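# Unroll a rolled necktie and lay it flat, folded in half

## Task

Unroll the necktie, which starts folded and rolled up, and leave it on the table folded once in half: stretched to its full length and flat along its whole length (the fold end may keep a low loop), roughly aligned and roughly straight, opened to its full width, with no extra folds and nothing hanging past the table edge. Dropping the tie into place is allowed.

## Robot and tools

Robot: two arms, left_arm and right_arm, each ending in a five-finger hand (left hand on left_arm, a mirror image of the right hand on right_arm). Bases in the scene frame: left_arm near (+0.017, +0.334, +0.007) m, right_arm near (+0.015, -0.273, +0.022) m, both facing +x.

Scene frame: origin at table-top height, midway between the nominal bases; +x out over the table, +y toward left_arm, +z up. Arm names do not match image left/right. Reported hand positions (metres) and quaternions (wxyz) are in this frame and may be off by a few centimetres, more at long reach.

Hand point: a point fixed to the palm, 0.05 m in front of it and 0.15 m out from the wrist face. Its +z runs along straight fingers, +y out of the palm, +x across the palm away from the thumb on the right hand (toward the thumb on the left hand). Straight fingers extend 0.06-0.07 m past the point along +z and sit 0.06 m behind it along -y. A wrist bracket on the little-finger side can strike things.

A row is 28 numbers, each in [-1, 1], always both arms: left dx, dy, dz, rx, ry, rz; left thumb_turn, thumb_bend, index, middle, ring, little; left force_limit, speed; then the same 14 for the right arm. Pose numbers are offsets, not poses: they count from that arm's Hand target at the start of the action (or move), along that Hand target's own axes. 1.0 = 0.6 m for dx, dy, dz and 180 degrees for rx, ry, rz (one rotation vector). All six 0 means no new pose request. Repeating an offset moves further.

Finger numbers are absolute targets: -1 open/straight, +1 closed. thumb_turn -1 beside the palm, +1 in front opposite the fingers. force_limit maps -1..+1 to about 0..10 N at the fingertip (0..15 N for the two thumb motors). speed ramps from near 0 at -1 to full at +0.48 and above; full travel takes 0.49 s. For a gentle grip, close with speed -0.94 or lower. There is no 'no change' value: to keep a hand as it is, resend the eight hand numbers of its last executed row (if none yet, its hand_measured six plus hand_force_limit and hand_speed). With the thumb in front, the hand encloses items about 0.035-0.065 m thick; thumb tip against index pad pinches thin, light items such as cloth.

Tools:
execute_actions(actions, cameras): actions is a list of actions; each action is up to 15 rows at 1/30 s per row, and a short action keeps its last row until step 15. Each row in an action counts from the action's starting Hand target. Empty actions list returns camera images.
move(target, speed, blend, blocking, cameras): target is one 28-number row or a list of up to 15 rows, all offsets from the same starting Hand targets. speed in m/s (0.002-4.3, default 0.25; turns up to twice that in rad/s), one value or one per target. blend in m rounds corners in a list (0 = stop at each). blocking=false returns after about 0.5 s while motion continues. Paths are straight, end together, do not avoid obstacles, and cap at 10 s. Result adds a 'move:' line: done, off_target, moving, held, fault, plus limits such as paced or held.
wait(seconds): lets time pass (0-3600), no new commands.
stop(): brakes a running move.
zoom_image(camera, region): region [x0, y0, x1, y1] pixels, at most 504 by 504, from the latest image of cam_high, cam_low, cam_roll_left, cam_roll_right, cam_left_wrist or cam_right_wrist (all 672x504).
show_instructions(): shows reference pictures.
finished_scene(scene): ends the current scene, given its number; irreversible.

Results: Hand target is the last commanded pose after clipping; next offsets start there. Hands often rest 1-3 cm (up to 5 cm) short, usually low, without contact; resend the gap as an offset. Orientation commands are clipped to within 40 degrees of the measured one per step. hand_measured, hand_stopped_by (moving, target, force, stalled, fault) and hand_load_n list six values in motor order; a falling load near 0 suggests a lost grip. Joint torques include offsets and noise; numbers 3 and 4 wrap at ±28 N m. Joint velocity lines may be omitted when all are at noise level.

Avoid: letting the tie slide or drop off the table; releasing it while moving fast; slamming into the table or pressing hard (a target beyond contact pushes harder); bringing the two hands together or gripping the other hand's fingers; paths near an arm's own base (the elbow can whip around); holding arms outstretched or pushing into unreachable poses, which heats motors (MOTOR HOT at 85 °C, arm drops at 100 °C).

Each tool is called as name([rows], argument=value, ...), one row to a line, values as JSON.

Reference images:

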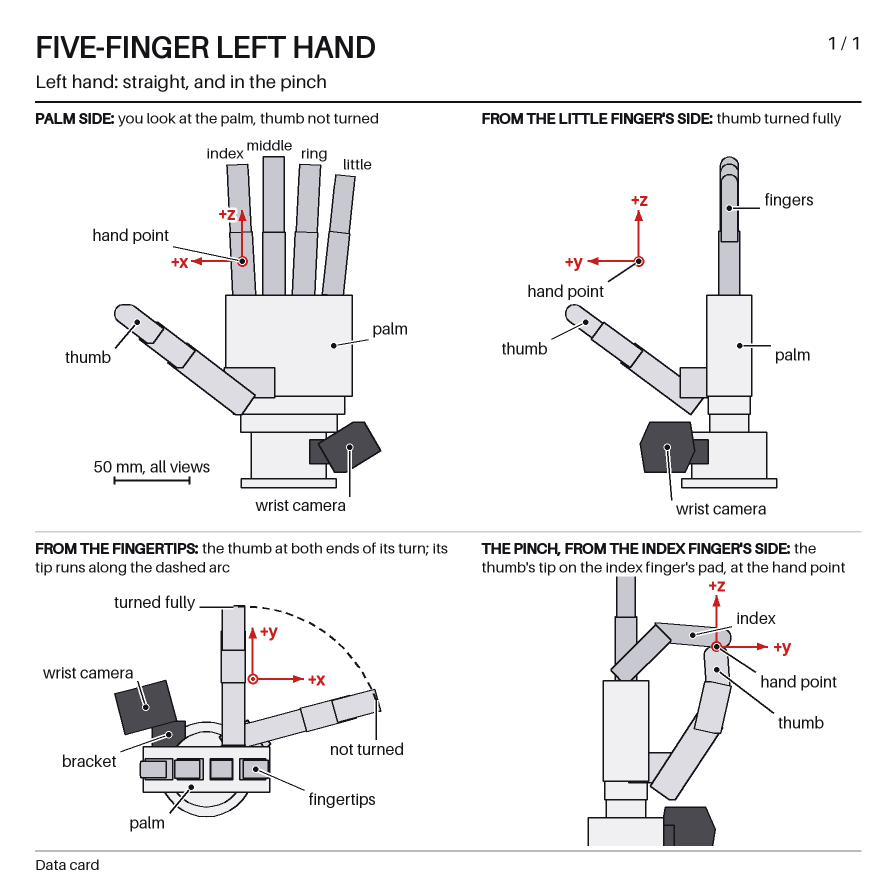

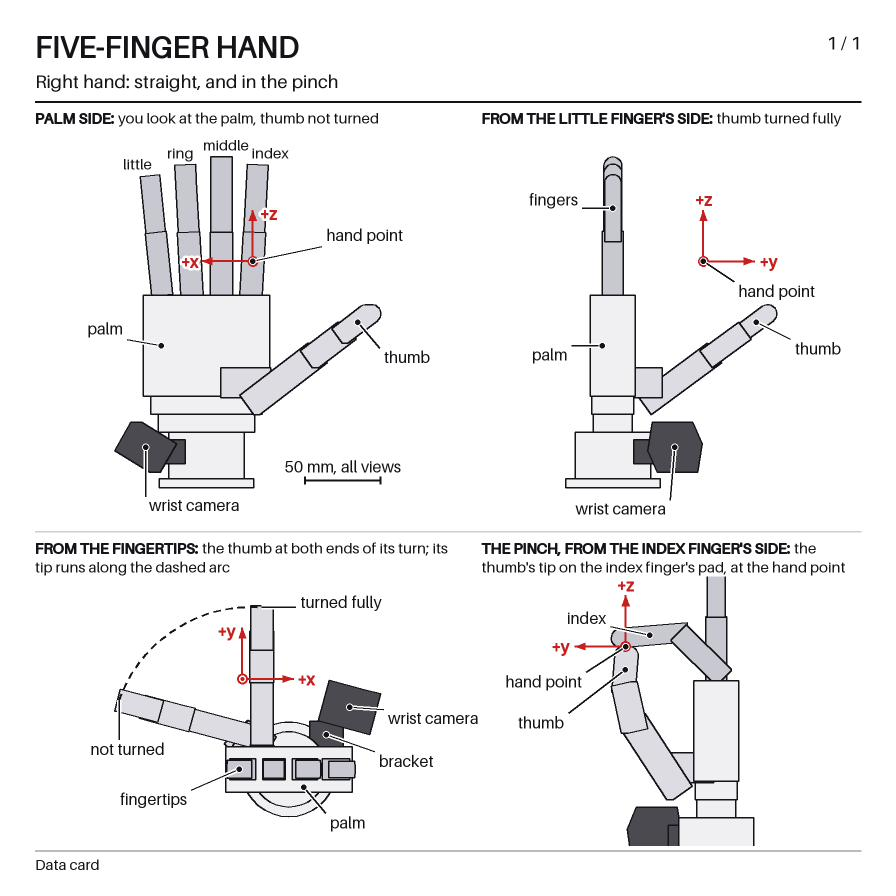

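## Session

execute_actions(actions=[])

zoom_image(camera="cam_roll_left", region=[60, 220, 490, 300])

Scene clock: 0.00 s.
left_arm: end_effector_position=(+0.9636, +0.2337, +0.1884) hand_measured=(-1.000, -1.000, -1.000, -1.000, -1.000, -1.000) hand_load_n=(+0.0, +0.0, +0.0, -0.5, +0.0, +0.0) hand_stopped_by=(target, target, target, target, target, target) hand_force_limit=0.00 hand_speed=-0.80 end_effector_quat_wxyz=(-0.297, +0.680, -0.397, +0.540) | right_arm: end_effector_position=(+0.8590, -0.1475, +0.1508) hand_measured=(-1.000, -1.000, -1.000, -1.000, -1.000, -1.000) hand_load_n=(+0.0, +0.0, +0.0, +0.0, +0.0, +0.0) hand_stopped_by=(target, target, target, target, target, target) hand_force_limit=0.00 hand_speed=-0.80 end_effector_quat_wxyz=(-0.537, +0.682, -0.210, +0.449)
Joint positions: left_arm=[-0.053 2.301 2.072 -0.014 -0.022 -0.545] | right_arm=[0.043 2.162 1.594 0.544 -0.551 -0.41]
Joint velocities: within noise
Joint torques (N m): no reading
Motor temperatures (°C): left_arm=[27 34 27 23 24 24] | right_arm=[24 32 22 24 23 22]
Heat: left arm: hottest shoulder 34 °C; right arm: hottest shoulder 32 °C.
Hand target: left_arm +0.9686, +0.2335, +0.1880; -0.299, +0.678, -0.396, +0.543 | right_arm +0.8648, -0.1474, +0.1594; -0.539, +0.678, -0.205, +0.456
camera_calibration:
cam_left_wrist: T_world_to_cam=[[0.2546, 0.23219, 0.93876, -0.47136], [-0.47329, -0.81662, 0.33034, 0.58378], [0.84331, -0.52841, -0.09802, -0.55629]] pos_world=[0.86543, 0.29222, 0.19512]
cam_right_wrist: T_world_to_cam=[[0.35851, -0.5059, -0.78456, -0.26094], [-0.81165, 0.24627, -0.52969, 0.80667], [0.46119, 0.82669, -0.32232, -0.10827]] pos_world=[0.79822, -0.24117, 0.18766]

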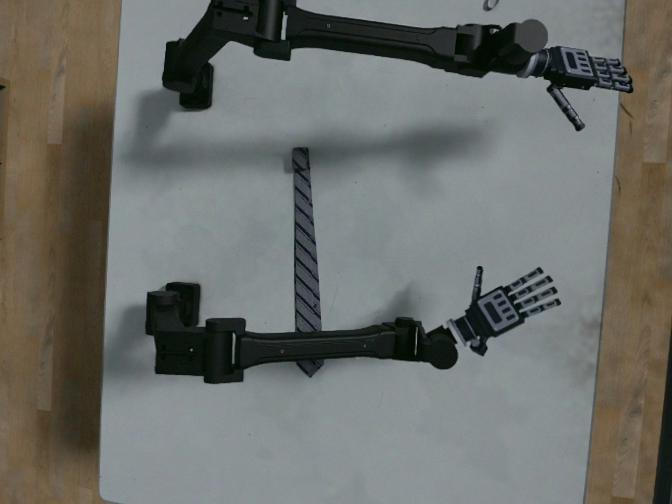

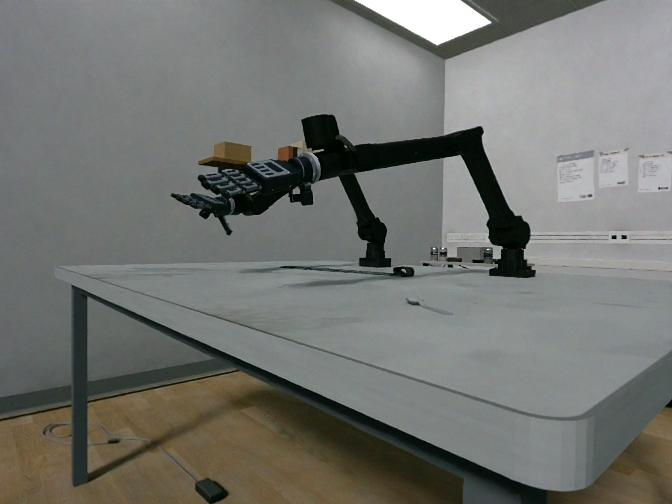

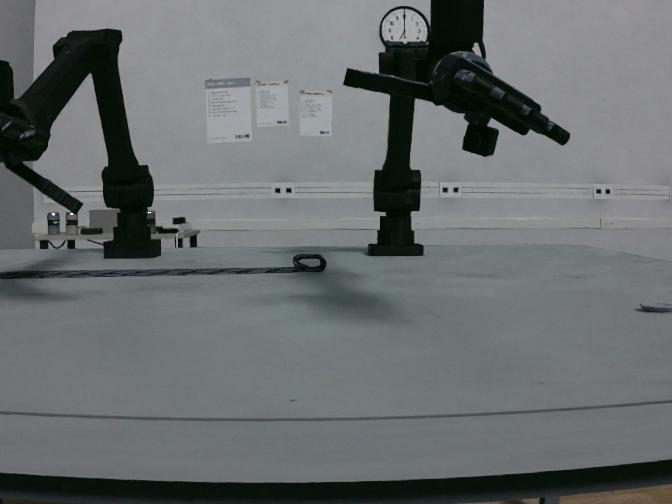

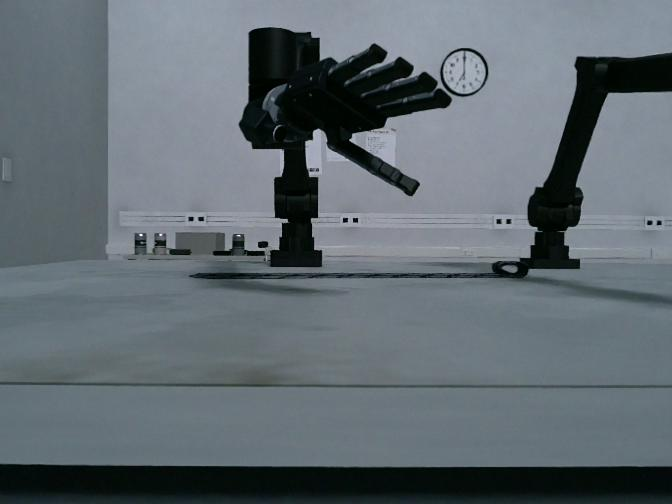

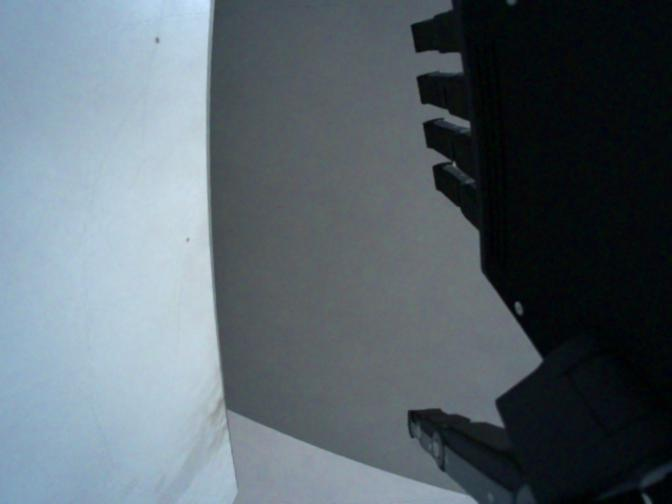

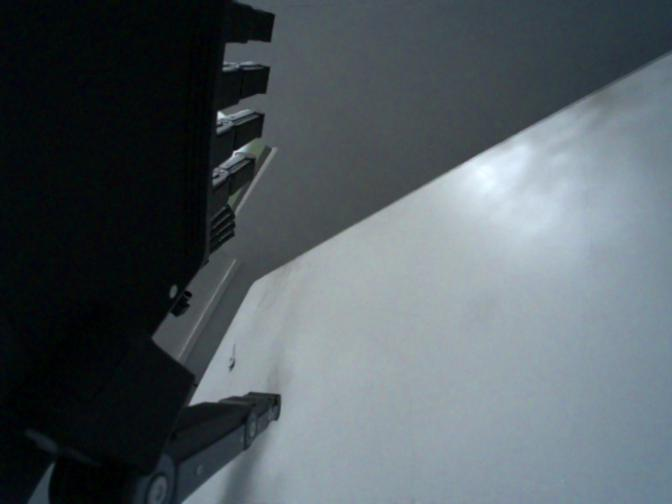

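Scaled by 1.172 from the camera's image (finer frame: 960x720).

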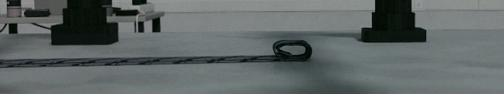

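move(target=[-0.555,-0.4,-0.117,0.069,-0.116,-0.032,-1,-1,-1,-1,-1,-1,0,-0.2,-0.6,-0.332,-0.68,-0.236,-0.338,-0.055,-1,-1,-1,-1,-1,-1,0,-0.2], cameras=["all"])

zoom_image(camera="cam_high", region=[220, 120, 380, 400])

zoom_image(camera="cam_roll_left", region=[260, 220, 360, 290])

Scene clock: 22.53 s.
left_arm: end_effector_position=(+0.9084, +0.6372, +0.2367) hand_measured=(-1.000, -1.000, -1.000, -1.000, -1.000, -1.000) hand_load_n=(+0.0, +0.0, +0.0, +0.0, +0.0, +0.0) hand_stopped_by=(target, target, target, target, target, target) hand_force_limit=0.00 hand_speed=-0.20 end_effector_quat_wxyz=(-0.405, +0.750, -0.242, +0.463) | right_arm: end_effector_position=(+0.3021, -0.0224, +0.1995) hand_measured=(-1.000, -1.000, -1.000, -1.000, -1.000, -1.000) hand_load_n=(+0.0, +0.0, +0.0, +0.0, +0.0, -0.5) hand_stopped_by=(target, target, target, target, target, target) hand_force_limit=0.00 hand_speed=-0.20 end_effector_quat_wxyz=(-0.262, +0.965, +0.009, +0.002)
Joint positions: left_arm=[0.381 2.237 2.089 -0.097 -0.022 -0.545] | right_arm=[0.593 1.282 1.106 -1.087 -0.439 -0.945]
Joint torques (N m): left_arm=[0.21 -22.12 13.41 1.61 -0.05 0.08] | right_arm=[0.85 -8.06 7.39 0.54 -0.19 0.03]
Motor temperatures (°C): left_arm=[26 38 32 23 24 24] | right_arm=[24 34 24 24 23 22]
Heat: left arm: hottest shoulder 38 °C; right arm: hottest shoulder 34 °C.
Hand target: left_arm +0.9190, +0.6439, +0.2381; -0.409, +0.747, -0.240, +0.465 | right_arm +0.2997, -0.0256, +0.2004; -0.259, +0.966, +0.001, +0.000
Off the commanded pose: left_arm 0.013 m, 1 deg | right_arm 0.004 m, 1 deg.
move: off_target (left_arm)
cam_left_wrist: T_world_to_cam=[[0.13604, 0.31883, 0.938, -0.54355], [-0.08533, -0.93951, 0.33172, 0.59675], [0.98702, -0.12517, -0.1006, -0.67873]] pos_world=[0.79478, 0.649, 0.24362]
cam_right_wrist: T_world_to_cam=[[0.28458, -0.80535, -0.52002, 0.00311], [-0.8024, -0.49693, 0.33047, 0.1587], [-0.52456, 0.32322, -0.78763, 0.4401]] pos_world=[0.35731, -0.06089, 0.29581]

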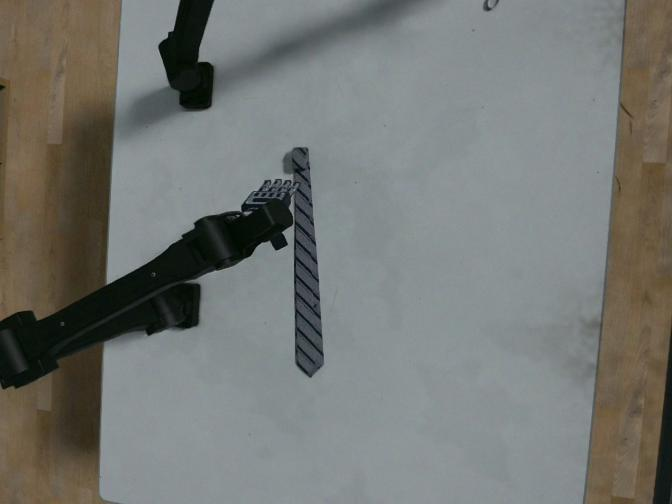

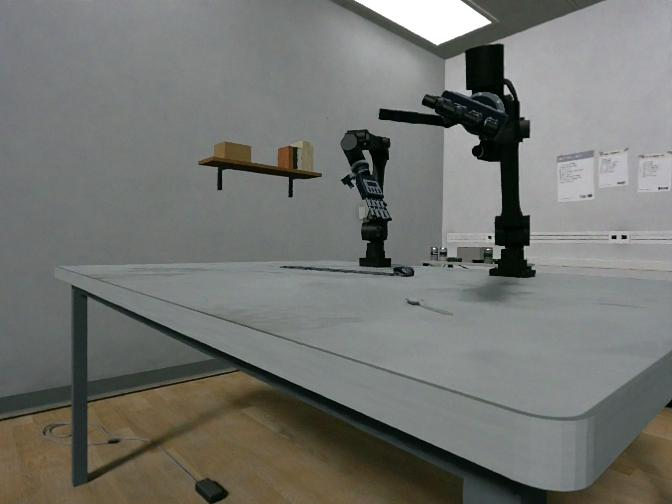

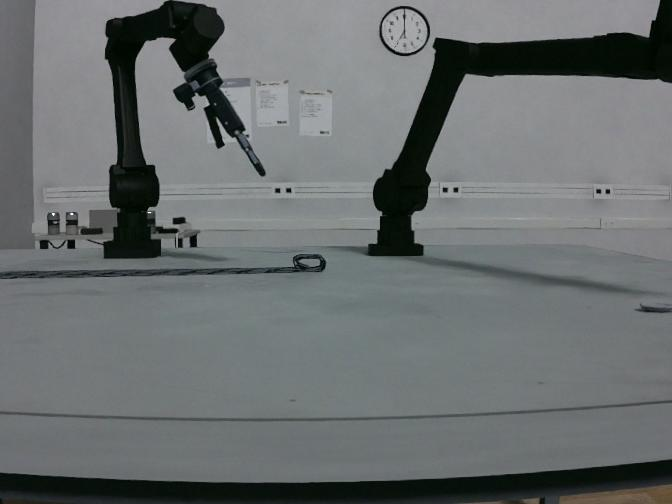

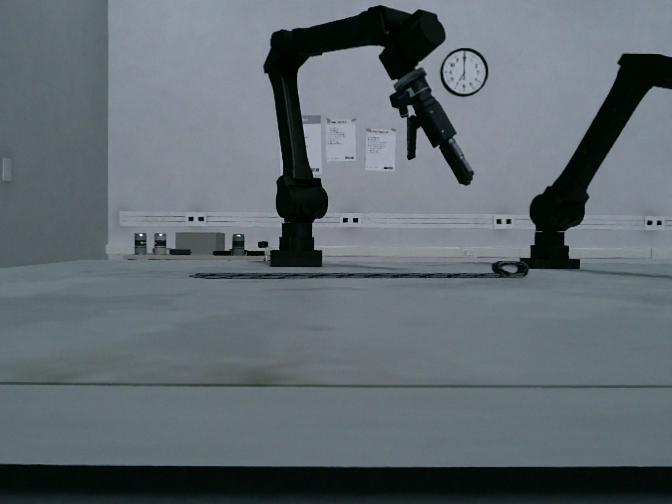

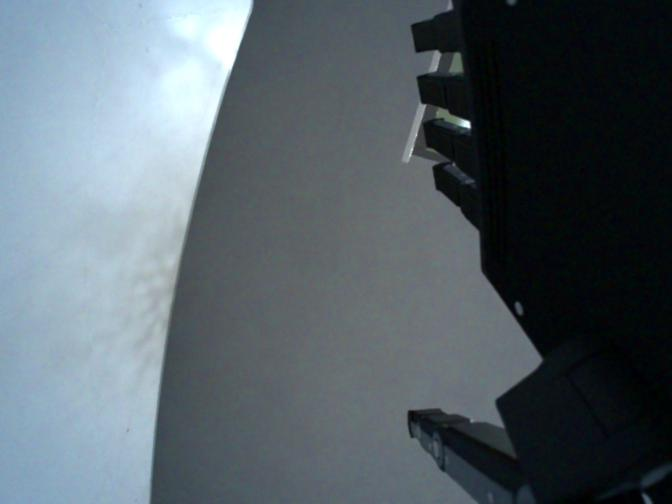

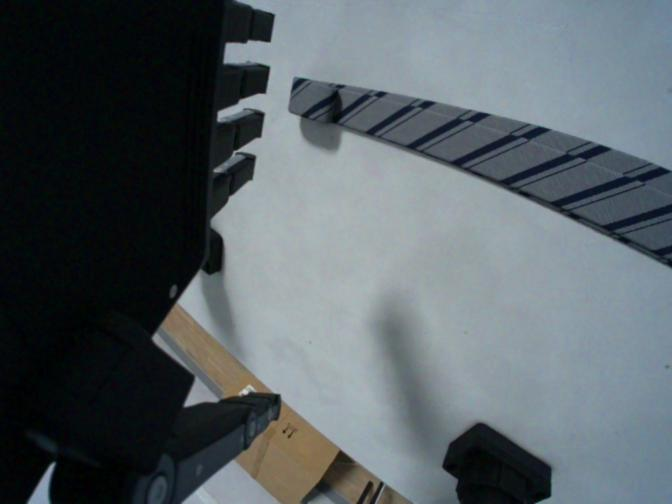

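Scaled by 1.800 from the camera's image (finer frame: 960x720).

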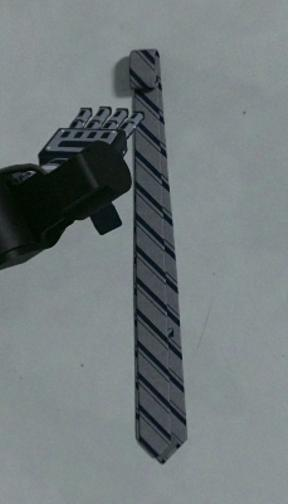

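Scaled by 5.040 from the camera's image (finer frame: 960x720).

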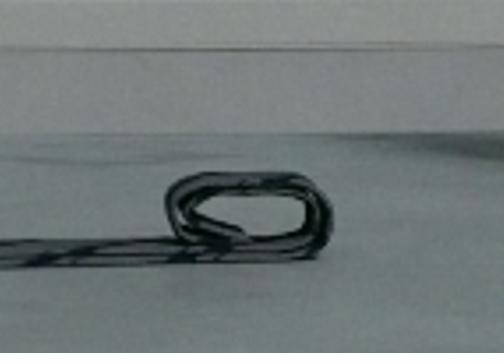

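move([
  [0,0,0,0,0,0,-1,-1,-1,-1,-1,-1,0,-0.2,0.017,0.103,0.229,0,0,0,-1,-1,-1,-1,-1,-1,0,-0.2],
  [0,0,0,0,0,0,-1,-1,-1,-1,-1,-1,0,-0.2,0,-0.185,0.396,0,0,0,-1,-1,-1,-1,-1,-1,0,-0.2],
], speed=[0.15,0.07], cameras=["cam_high","cam_roll_left","cam_roll_right","cam_right_wrist"])

zoom_image(camera="cam_roll_left", region=[220, 180, 460, 290])

Scene clock: 35.07 s.
left_arm: end_effector_position=(+0.9084, +0.6372, +0.2367) hand_measured=(-1.000, -1.000, -1.000, -1.000, -1.000, -1.000) hand_load_n=(-0.5, +0.0, +0.0, +0.0, +0.0, +0.0) hand_stopped_by=(target, target, target, target, target, target) hand_force_limit=0.00 hand_speed=-0.20 end_effector_quat_wxyz=(-0.405, +0.750, -0.242, +0.463) | right_arm: end_effector_position=(+0.2909, +0.1740, +0.0448) hand_measured=(-1.000, -1.000, -1.000, -1.000, -1.000, -1.000) hand_load_n=(+0.0, +0.0, +0.0, +0.0, +0.0, +0.0) hand_stopped_by=(target, target, target, target, target, target) hand_force_limit=0.00 hand_speed=-0.20 end_effector_quat_wxyz=(-0.250, +0.968, +0.002, -0.007)
Joint positions: left_arm=[0.381 2.237 2.089 -0.097 -0.022 -0.545] | right_arm=[0.938 1.752 1.196 -0.609 -0.311 -0.591]
Joint torques (N m): left_arm=[0.38 -22.01 13.38 1.59 -0.05 0.08] | right_arm=[1.49 -12.1 9.68 1.42 -0.07 0.03]
Heat: left arm: hottest shoulder 38 °C; right arm: hottest shoulder 34 °C.
Hand target: left_arm +0.9190, +0.6439, +0.2381; -0.409, +0.747, -0.240, +0.465 | right_arm +0.2994, +0.1894, +0.0503; -0.259, +0.966, +0.001, +0.000
Off the commanded pose: left_arm 0.013 m, 1 deg | right_arm 0.018 m, 1 deg.
move: off_target (right_arm)
cam_right_wrist: T_world_to_cam=[[0.26714, -0.82, -0.5062, 0.09097], [-0.79846, -0.48245, 0.36015, 0.29338], [-0.53954, 0.30797, -0.78361, 0.25578]] pos_world=[0.34796, 0.13736, 0.14082]

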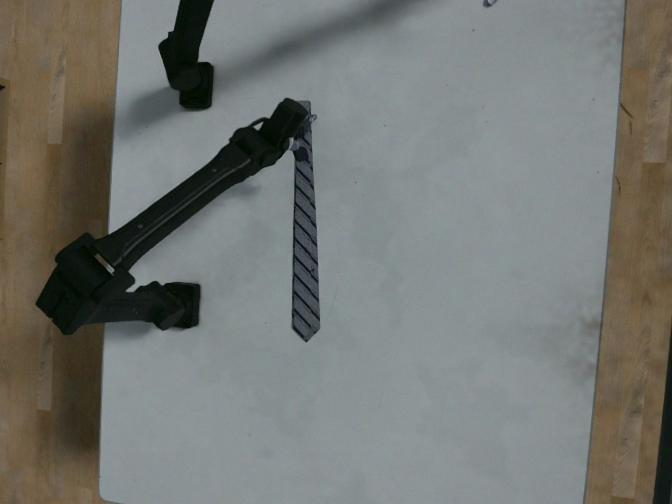

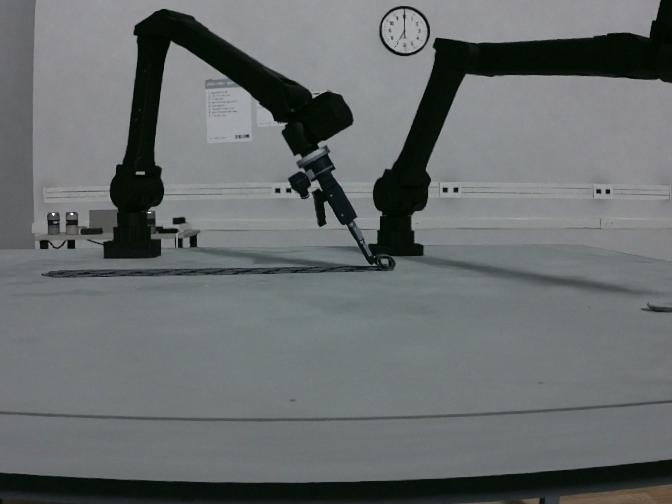

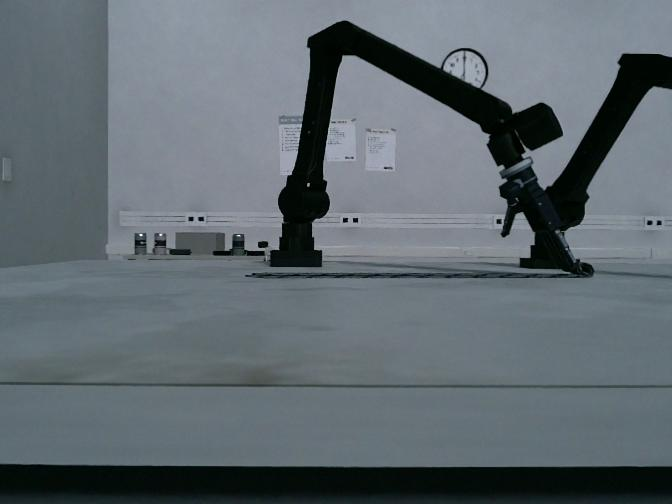

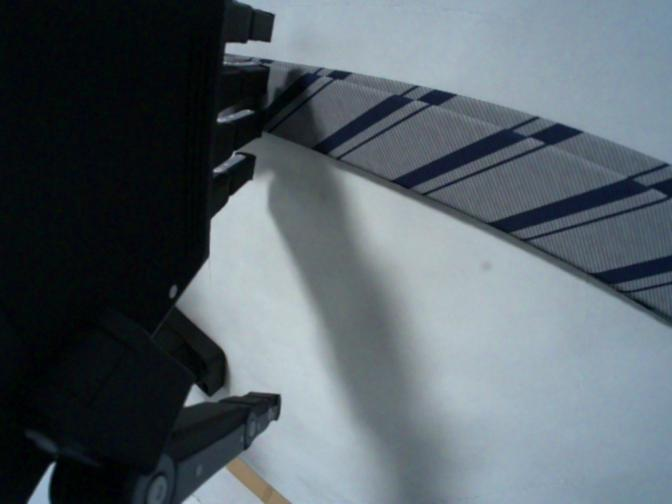

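Scaled by 2.100 from the camera's image (finer frame: 960x720).

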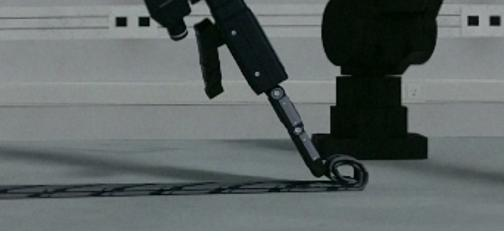

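move([
  [0,0,0,0,0,0,-1,-1,-1,-1,-1,-1,0,-0.2,0,0.003,-0.194,0,0,0,-1,-1,-1,-1,-1,-1,0,-0.2],
  [0,0,0,0,0,0,-1,-1,-1,-1,-1,-1,0,-0.2,0,-0.048,-0.184,-0.25,0,0,-1,-1,-1,-1,-1,-1,0,-0.2],
], cameras=["cam_high","cam_low","cam_roll_left","cam_right_wrist"])

zoom_image(camera="cam_roll_left", region=[220, 180, 460, 290])

zoom_image(camera="cam_high", region=[240, 80, 360, 200])

Scene clock: 56.50 s.
left_arm: end_effector_position=(+0.9084, +0.6372, +0.2367) hand_measured=(-1.000, -1.000, -1.000, -1.000, -1.000, -1.000) hand_load_n=(+0.0, +0.0, +0.0, +0.0, +0.0, +0.0) hand_stopped_by=(target, target, target, target, target, target) hand_force_limit=0.00 hand_speed=-0.20 end_effector_quat_wxyz=(-0.405, +0.750, -0.242, +0.463) | right_arm: end_effector_position=(+0.2959, +0.1499, +0.1537) hand_measured=(-1.000, -1.000, -1.000, -1.000, -1.000, -1.000) hand_load_n=(+0.0, +0.0, +0.0, +0.5, +0.0, +0.0) hand_stopped_by=(target, target, target, target, target, target) hand_force_limit=0.00 hand_speed=-0.20 end_effector_quat_wxyz=(+0.137, +0.990, +0.005, -0.007)
Joint positions: left_arm=[0.381 2.237 2.089 -0.097 -0.022 -0.545] | right_arm=[1.059 2.061 1.904 -1.66 0.127 -0.525]
Joint torques (N m): left_arm=[0.38 -22.07 13.37 1.61 -0.05 0.08] | right_arm=[1.38 -16.85 9.85 -0.72 0.32 0.02]
Motor temperatures (°C): left_arm=[26 39 40 23 24 24] | right_arm=[24 34 26 24 22 22]
Heat: left arm: hottest elbow 40 °C; right arm: hottest shoulder 34 °C.
Hand target: left_arm +0.9190, +0.6439, +0.2381; -0.409, +0.747, -0.240, +0.465 | right_arm +0.2994, +0.1590, +0.1601; +0.131, +0.991, +0.001, +0.000
Off the commanded pose: left_arm 0.013 m, 1 deg | right_arm 0.012 m, 1 deg.
move: off_target (right_arm)
cam_right_wrist: T_world_to_cam=[[0.2783, -0.93541, 0.21809, 0.02769], [-0.79716, -0.09828, 0.59571, 0.15237], [-0.5358, -0.33964, -0.77302, 0.44548]] pos_world=[0.35245, 0.19218, 0.24757]

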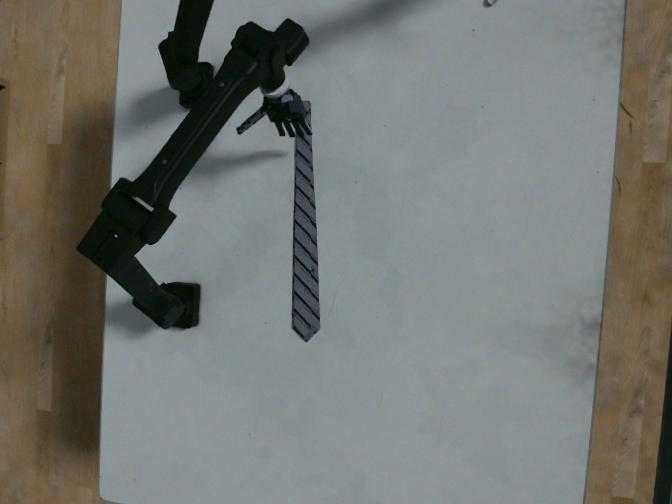

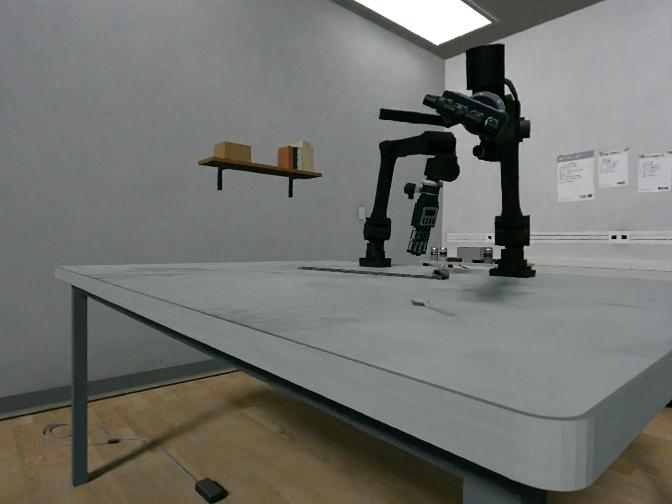

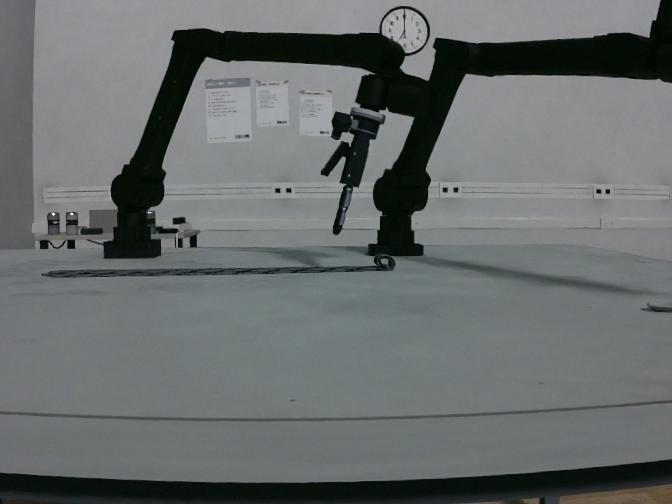

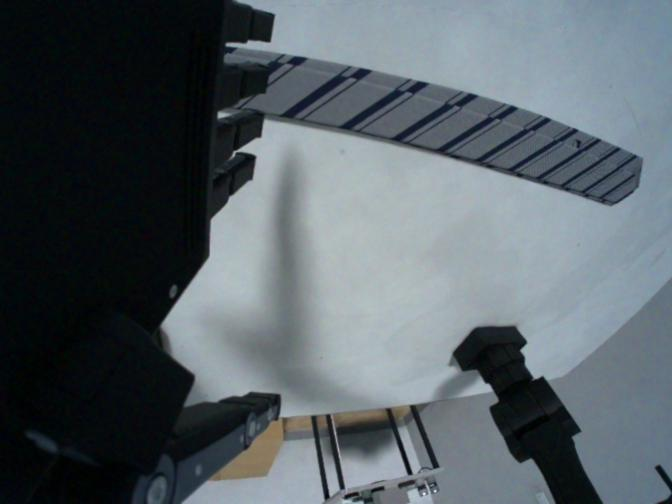

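Scaled by 2.100 from the camera's image (finer frame: 960x720).

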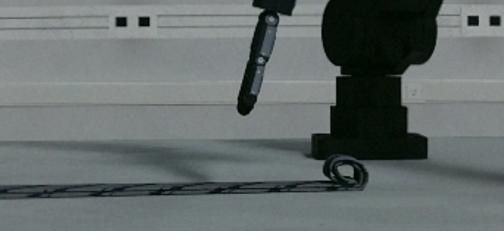

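Scaled by 4.200 from the camera's image (finer frame: 960x720).

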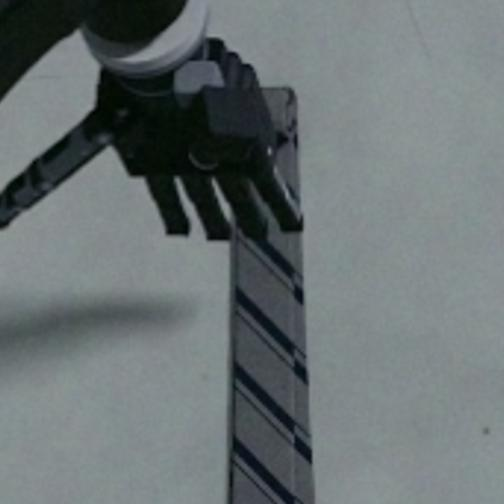

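move(target=[-0.39,-0.268,-0.672,0.069,-0.116,-0.032,-1,-1,-1,-1,-1,-1,0,-0.2,0,0,0,0,0,0,-1,-1,-1,-1,-1,-1,0,-0.2])

move([
  [0,0,0,0,0,0,-1,-1,-1,-1,-1,-1,0,-0.2,0.033,-0.057,0.083,0,0,0,-1,-1,-1,-1,-1,-1,0,-0.2],
  [0,0,0,0,0,0,-1,-1,-1,-1,-1,-1,0,-0.2,0.025,-0.15,0.058,0,0,0,-1,-1,-1,-1,-1,-1,0,-0.2],
], speed=[0.1,0.05], cameras=["cam_high","cam_low","cam_roll_left","cam_right_wrist"])

zoom_image(camera="cam_roll_left", region=[220, 180, 460, 290])

Scene clock: 72.80 s.
left_arm: end_effector_position=(+0.4549, +0.7509, +0.3657) hand_measured=(-1.000, -1.000, -1.000, -1.000, -1.000, -1.000) hand_load_n=(+0.0, +0.0, +0.0, +0.0, +0.0, +0.0) hand_stopped_by=(target, target, target, target, target, target) hand_force_limit=0.00 hand_speed=-0.20 end_effector_quat_wxyz=(-0.507, +0.772, -0.069, +0.376) | right_arm: end_effector_position=(+0.2958, +0.1499, +0.1537) hand_measured=(-1.000, -1.000, -1.000, -1.000, -1.000, -1.000) hand_load_n=(+0.0, +0.0, +0.0, +0.0, +0.0, +0.0) hand_stopped_by=(target, target, target, target, target, target) hand_force_limit=0.00 hand_speed=-0.20 end_effector_quat_wxyz=(+0.137, +0.990, +0.005, -0.007)
Joint positions: left_arm=[0.859 1.26 1.091 -0.036 0.02 -0.545] | right_arm=[1.059 2.061 1.904 -1.66 0.127 -0.524]
Joint torques (N m): left_arm=[0.5 -10.29 7.76 1.65 0.02 0.19] | right_arm=[1.38 -16.73 9.85 -0.72 0.32 0.04]
Heat: left arm: hottest elbow 42 °C; right arm: hottest shoulder 34 °C.
Hand target: left_arm +0.4502, +0.7492, +0.3494; -0.500, +0.782, -0.073, +0.365 | right_arm +0.2994, +0.1590, +0.1601; +0.131, +0.991, +0.001, +0.000
Off the commanded pose: left_arm 0.017 m, 2 deg | right_arm 0.012 m, 1 deg.
move: off_target (left_arm)

Scene clock: 75.53 s.
left_arm: end_effector_position=(+0.4549, +0.7509, +0.3657) hand_measured=(-1.000, -1.000, -1.000, -1.000, -1.000, -1.000) hand_load_n=(+0.0, +0.0, +0.0, +0.0, +0.0, +0.0) hand_stopped_by=(target, target, target, target, target, target) hand_force_limit=0.00 hand_speed=-0.20 end_effector_quat_wxyz=(-0.507, +0.772, -0.069, +0.376) | right_arm: end_effector_position=(+0.3147, +0.2272, +0.1051) hand_measured=(-1.000, -1.000, -1.000, -1.000, -1.000, -1.000) hand_load_n=(+0.0, +0.0, +0.5, -0.5, +0.5, +0.0) hand_stopped_by=(target, target, target, target, target, target) hand_force_limit=0.00 hand_speed=-0.20 end_effector_quat_wxyz=(+0.125, +0.992, +0.005, +0.005)
Joint positions: left_arm=[0.859 1.26 1.091 -0.036 0.02 -0.545] | right_arm=[1.094 2.303 2.204 -1.687 0.128 -0.491]
Joint torques (N m): left_arm=[0.44 -10.17 7.71 1.61 0.02 0.18] | right_arm=[1.73 -18.37 9.92 -0.57 0 0.03]
Heat: left arm: hottest elbow 41 °C; right arm: hottest shoulder 34 °C.
Hand target: left_arm +0.4502, +0.7492, +0.3494; -0.500, +0.782, -0.073, +0.365 | right_arm +0.3143, +0.2370, +0.1032; +0.131, +0.991, +0.001, +0.000
Off the commanded pose: left_arm 0.017 m, 2 deg | right_arm 0.010 m, 1 deg.
joint sent to its limit (right arm) — joint 4 (wrist pitch), lower limit. The joint targets still meet the commanded pose.
move: done
cam_right_wrist: T_world_to_cam=[[0.27551, -0.94019, 0.20032, 0.10917], [-0.81097, -0.11544, 0.57359, 0.21447], [-0.51616, -0.32048, -0.79427, 0.43598]] pos_world=[0.36889, 0.26712, 0.2014]

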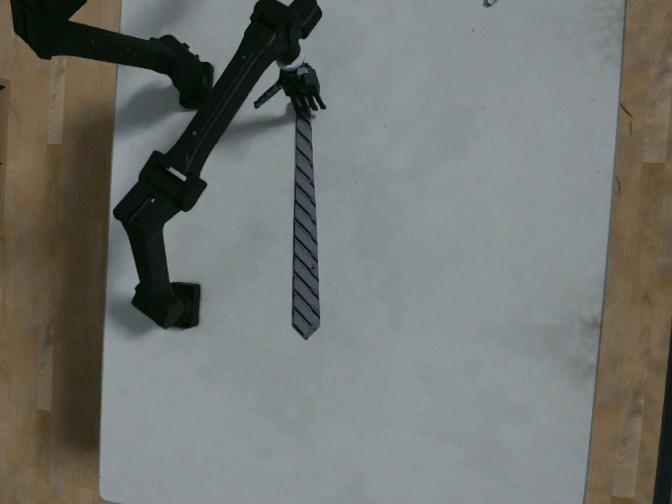

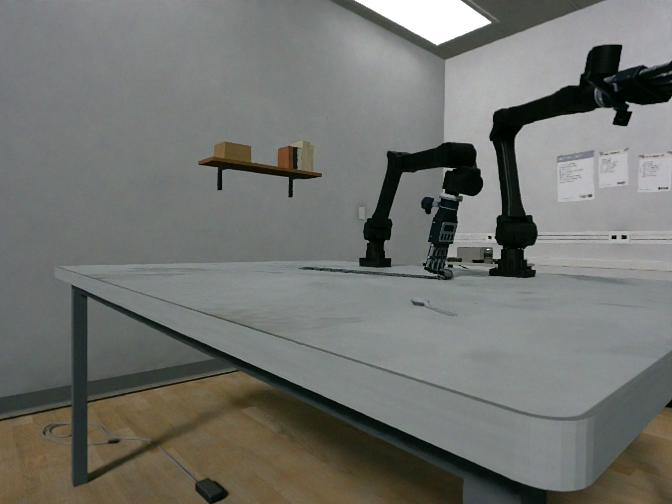

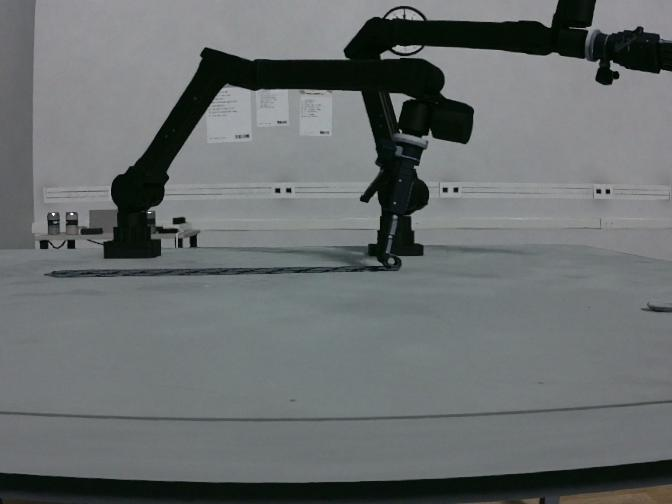

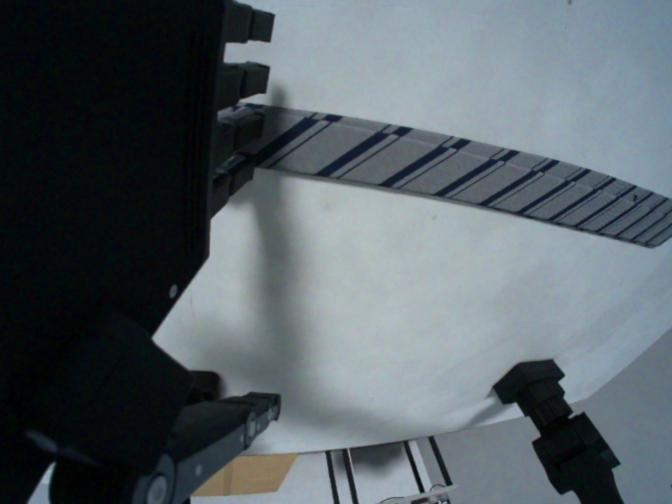

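Scaled by 2.100 from the camera's image (finer frame: 960x720).

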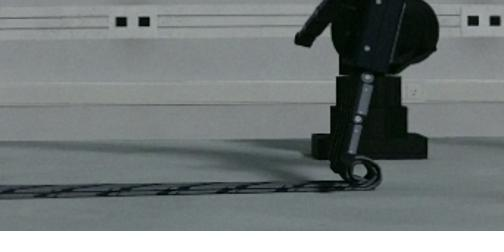

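move([
  [0,0,0,0,0,0,-1,-1,-1,-1,-1,-1,0,-0.2,0,-0.158,-0.053,0,0,0,-1,-1,-1,-1,-1,-1,0,-0.2],
], speed=0.06, cameras=["cam_high","cam_roll_left","cam_right_wrist"])

zoom_image(camera="cam_roll_left", region=[260, 180, 500, 290])

Scene clock: 81.43 s.
left_arm: end_effector_position=(+0.4549, +0.7509, +0.3657) hand_measured=(-1.000, -1.000, -1.000, -1.000, -1.000, -1.000) hand_load_n=(+0.0, +0.0, +0.0, -0.5, +0.0, +0.0) hand_stopped_by=(target, target, target, target, target, target) hand_force_limit=0.00 hand_speed=-0.20 end_effector_quat_wxyz=(-0.507, +0.772, -0.069, +0.376) | right_arm: end_effector_position=(+0.3150, +0.3279, +0.1108) hand_measured=(-1.000, -1.000, -1.000, -1.000, -1.000, -1.000) hand_load_n=(-0.5, +0.0, +0.0, -0.5, +0.0, +0.0) hand_stopped_by=(target, target, target, target, target, target) hand_force_limit=0.00 hand_speed=-0.20 end_effector_quat_wxyz=(+0.028, +0.998, +0.012, +0.053)
Joint positions: left_arm=[0.859 1.26 1.091 -0.036 0.02 -0.545] | right_arm=[1.159 2.472 2.584 -1.688 0.12 -0.454]
Joint torques (N m): left_arm=[0.5 -10.17 7.72 1.61 0.02 0.19] | right_arm=[1.2 -20.25 10.55 -0.03 0 0.02]
Heat: left arm: hottest elbow 40 °C; right arm: hottest shoulder 34 °C.
Hand target: left_arm +0.4502, +0.7492, +0.3494; -0.500, +0.782, -0.073, +0.365 | right_arm +0.3141, +0.3368, +0.1093; +0.131, +0.991, +0.001, +0.000
Off the commanded pose: left_arm 0.017 m, 2 deg | right_arm 0.009 m, 13 deg.
joint sent to its limit (right arm) — joint 4 (wrist pitch), lower limit. The joint targets are off in orientation, not in position.
move: off_target (right_arm)
cam_right_wrist: T_world_to_cam=[[0.29058, -0.95593, 0.04198, 0.22054], [-0.85399, -0.23931, 0.46199, 0.28959], [-0.43159, -0.1701, -0.88589, 0.40719]] pos_world=[0.35896, 0.34939, 0.21767]

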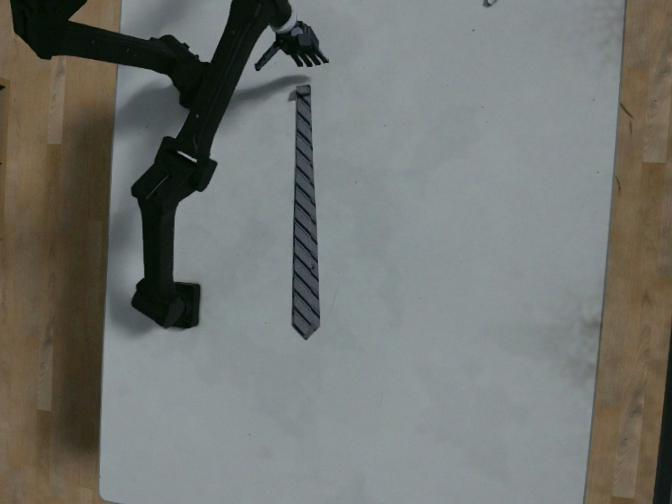

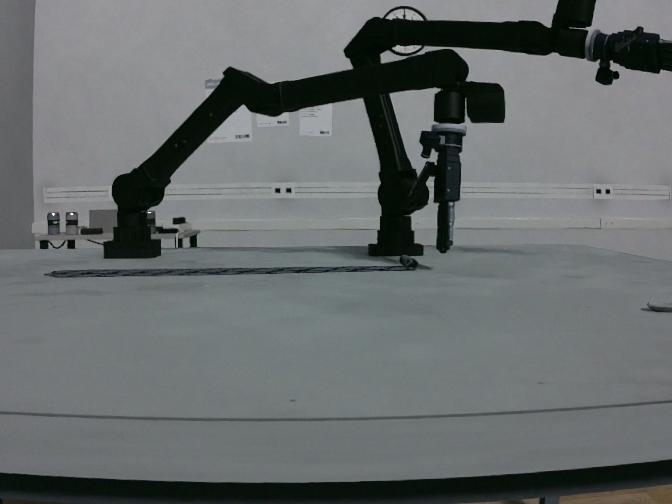

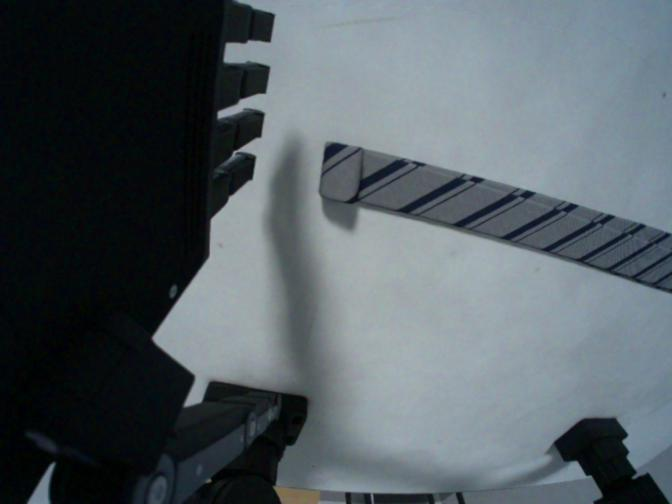

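Scaled by 2.100 from the camera's image (finer frame: 960x720).

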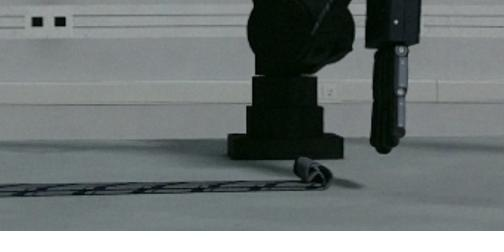

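move([
  [0,0,0,0,0,0,-1,-1,-1,-1,-1,-1,0,-0.2,0,0.0625,-0.104,0,0,0,-1,-1,-1,-1,-1,-1,0,-0.2],
  [0,0,0,0,0,0,-1,-1,-1,-1,-1,-1,0,-0.2,-0.04,0.326,0.008,0.139,0,0,-1,-1,-1,-1,-1,-1,0,-0.2],
  [0,0,0,0,0,0,-1,-1,-1,-1,-1,-1,0,-0.2,-0.04,0.29,0.14,0.139,0,0,-1,-1,-1,-1,-1,-1,0,-0.2],
], speed=[0.1,0.2,0.1], cameras=["cam_high","cam_roll_left"])

zoom_image(camera="cam_roll_left", region=[260, 180, 500, 290])

Scene clock: 95.33 s.
left_arm: end_effector_position=(+0.4549, +0.7509, +0.3657) hand_measured=(-1.000, -1.000, -1.000, -1.000, -1.000, -1.000) hand_load_n=(-0.5, -0.5, +0.0, +0.0, +0.0, +0.0) hand_stopped_by=(target, target, target, target, target, target) hand_force_limit=0.00 hand_speed=-0.20 end_effector_quat_wxyz=(-0.507, +0.772, -0.069, +0.376) | right_arm: end_effector_position=(+0.2894, +0.1439, +0.0773) hand_measured=(-1.000, -1.000, -1.000, -1.000, -1.000, -1.000) hand_load_n=(+0.0, +0.0, +0.0, +0.0, +0.0, +0.0) hand_stopped_by=(target, target, target, target, target, target) hand_force_limit=0.00 hand_speed=-0.20 end_effector_quat_wxyz=(-0.084, +0.996, -0.005, +0.000)
Joint positions: left_arm=[0.859 1.26 1.091 -0.036 0.02 -0.545] | right_arm=[0.986 1.811 1.401 -1.021 -0.095 -0.587]
Joint torques (N m): left_arm=[0.5 -10.23 7.72 1.59 0.02 0.18] | right_arm=[1.2 -13.8 6.75 1.17 -0.2 -0.17]
Heat: left arm: hottest elbow 39 °C; right arm: hottest shoulder 35 °C.
Hand target: left_arm +0.4502, +0.7492, +0.3494; -0.500, +0.782, -0.073, +0.365 | right_arm +0.2905, +0.1470, +0.0734; -0.087, +0.996, +0.001, +0.000
Off the commanded pose: left_arm 0.017 m, 2 deg | right_arm 0.005 m, 1 deg.
move: done

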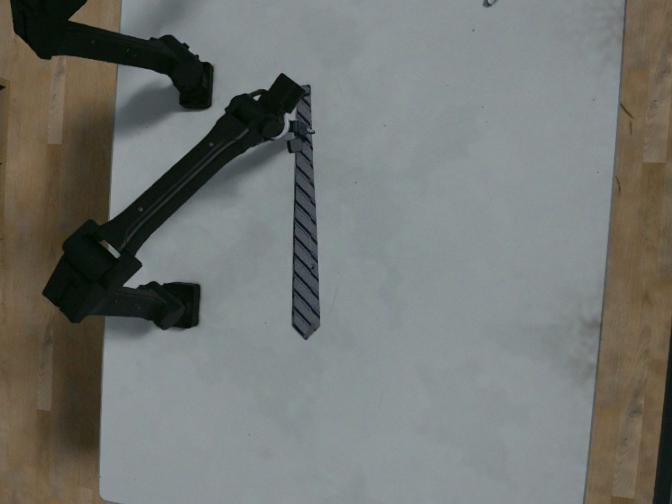

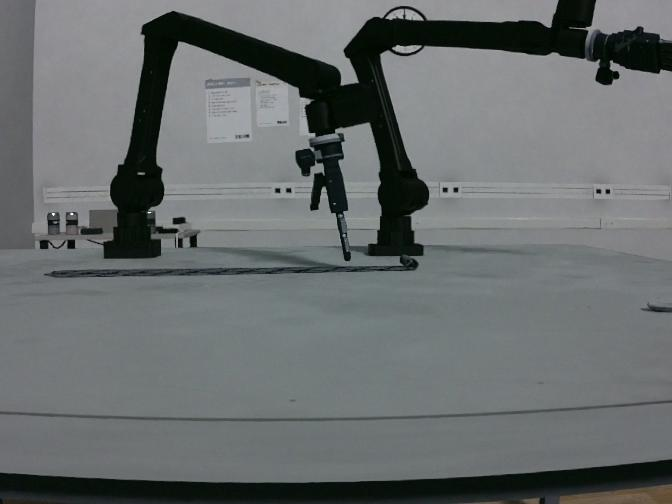

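Scaled by 2.100 from the camera's image (finer frame: 960x720).

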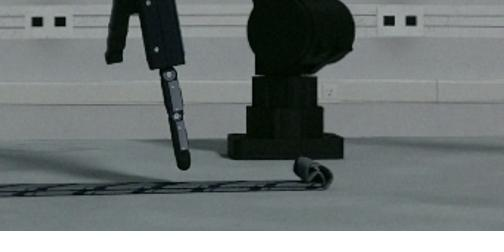

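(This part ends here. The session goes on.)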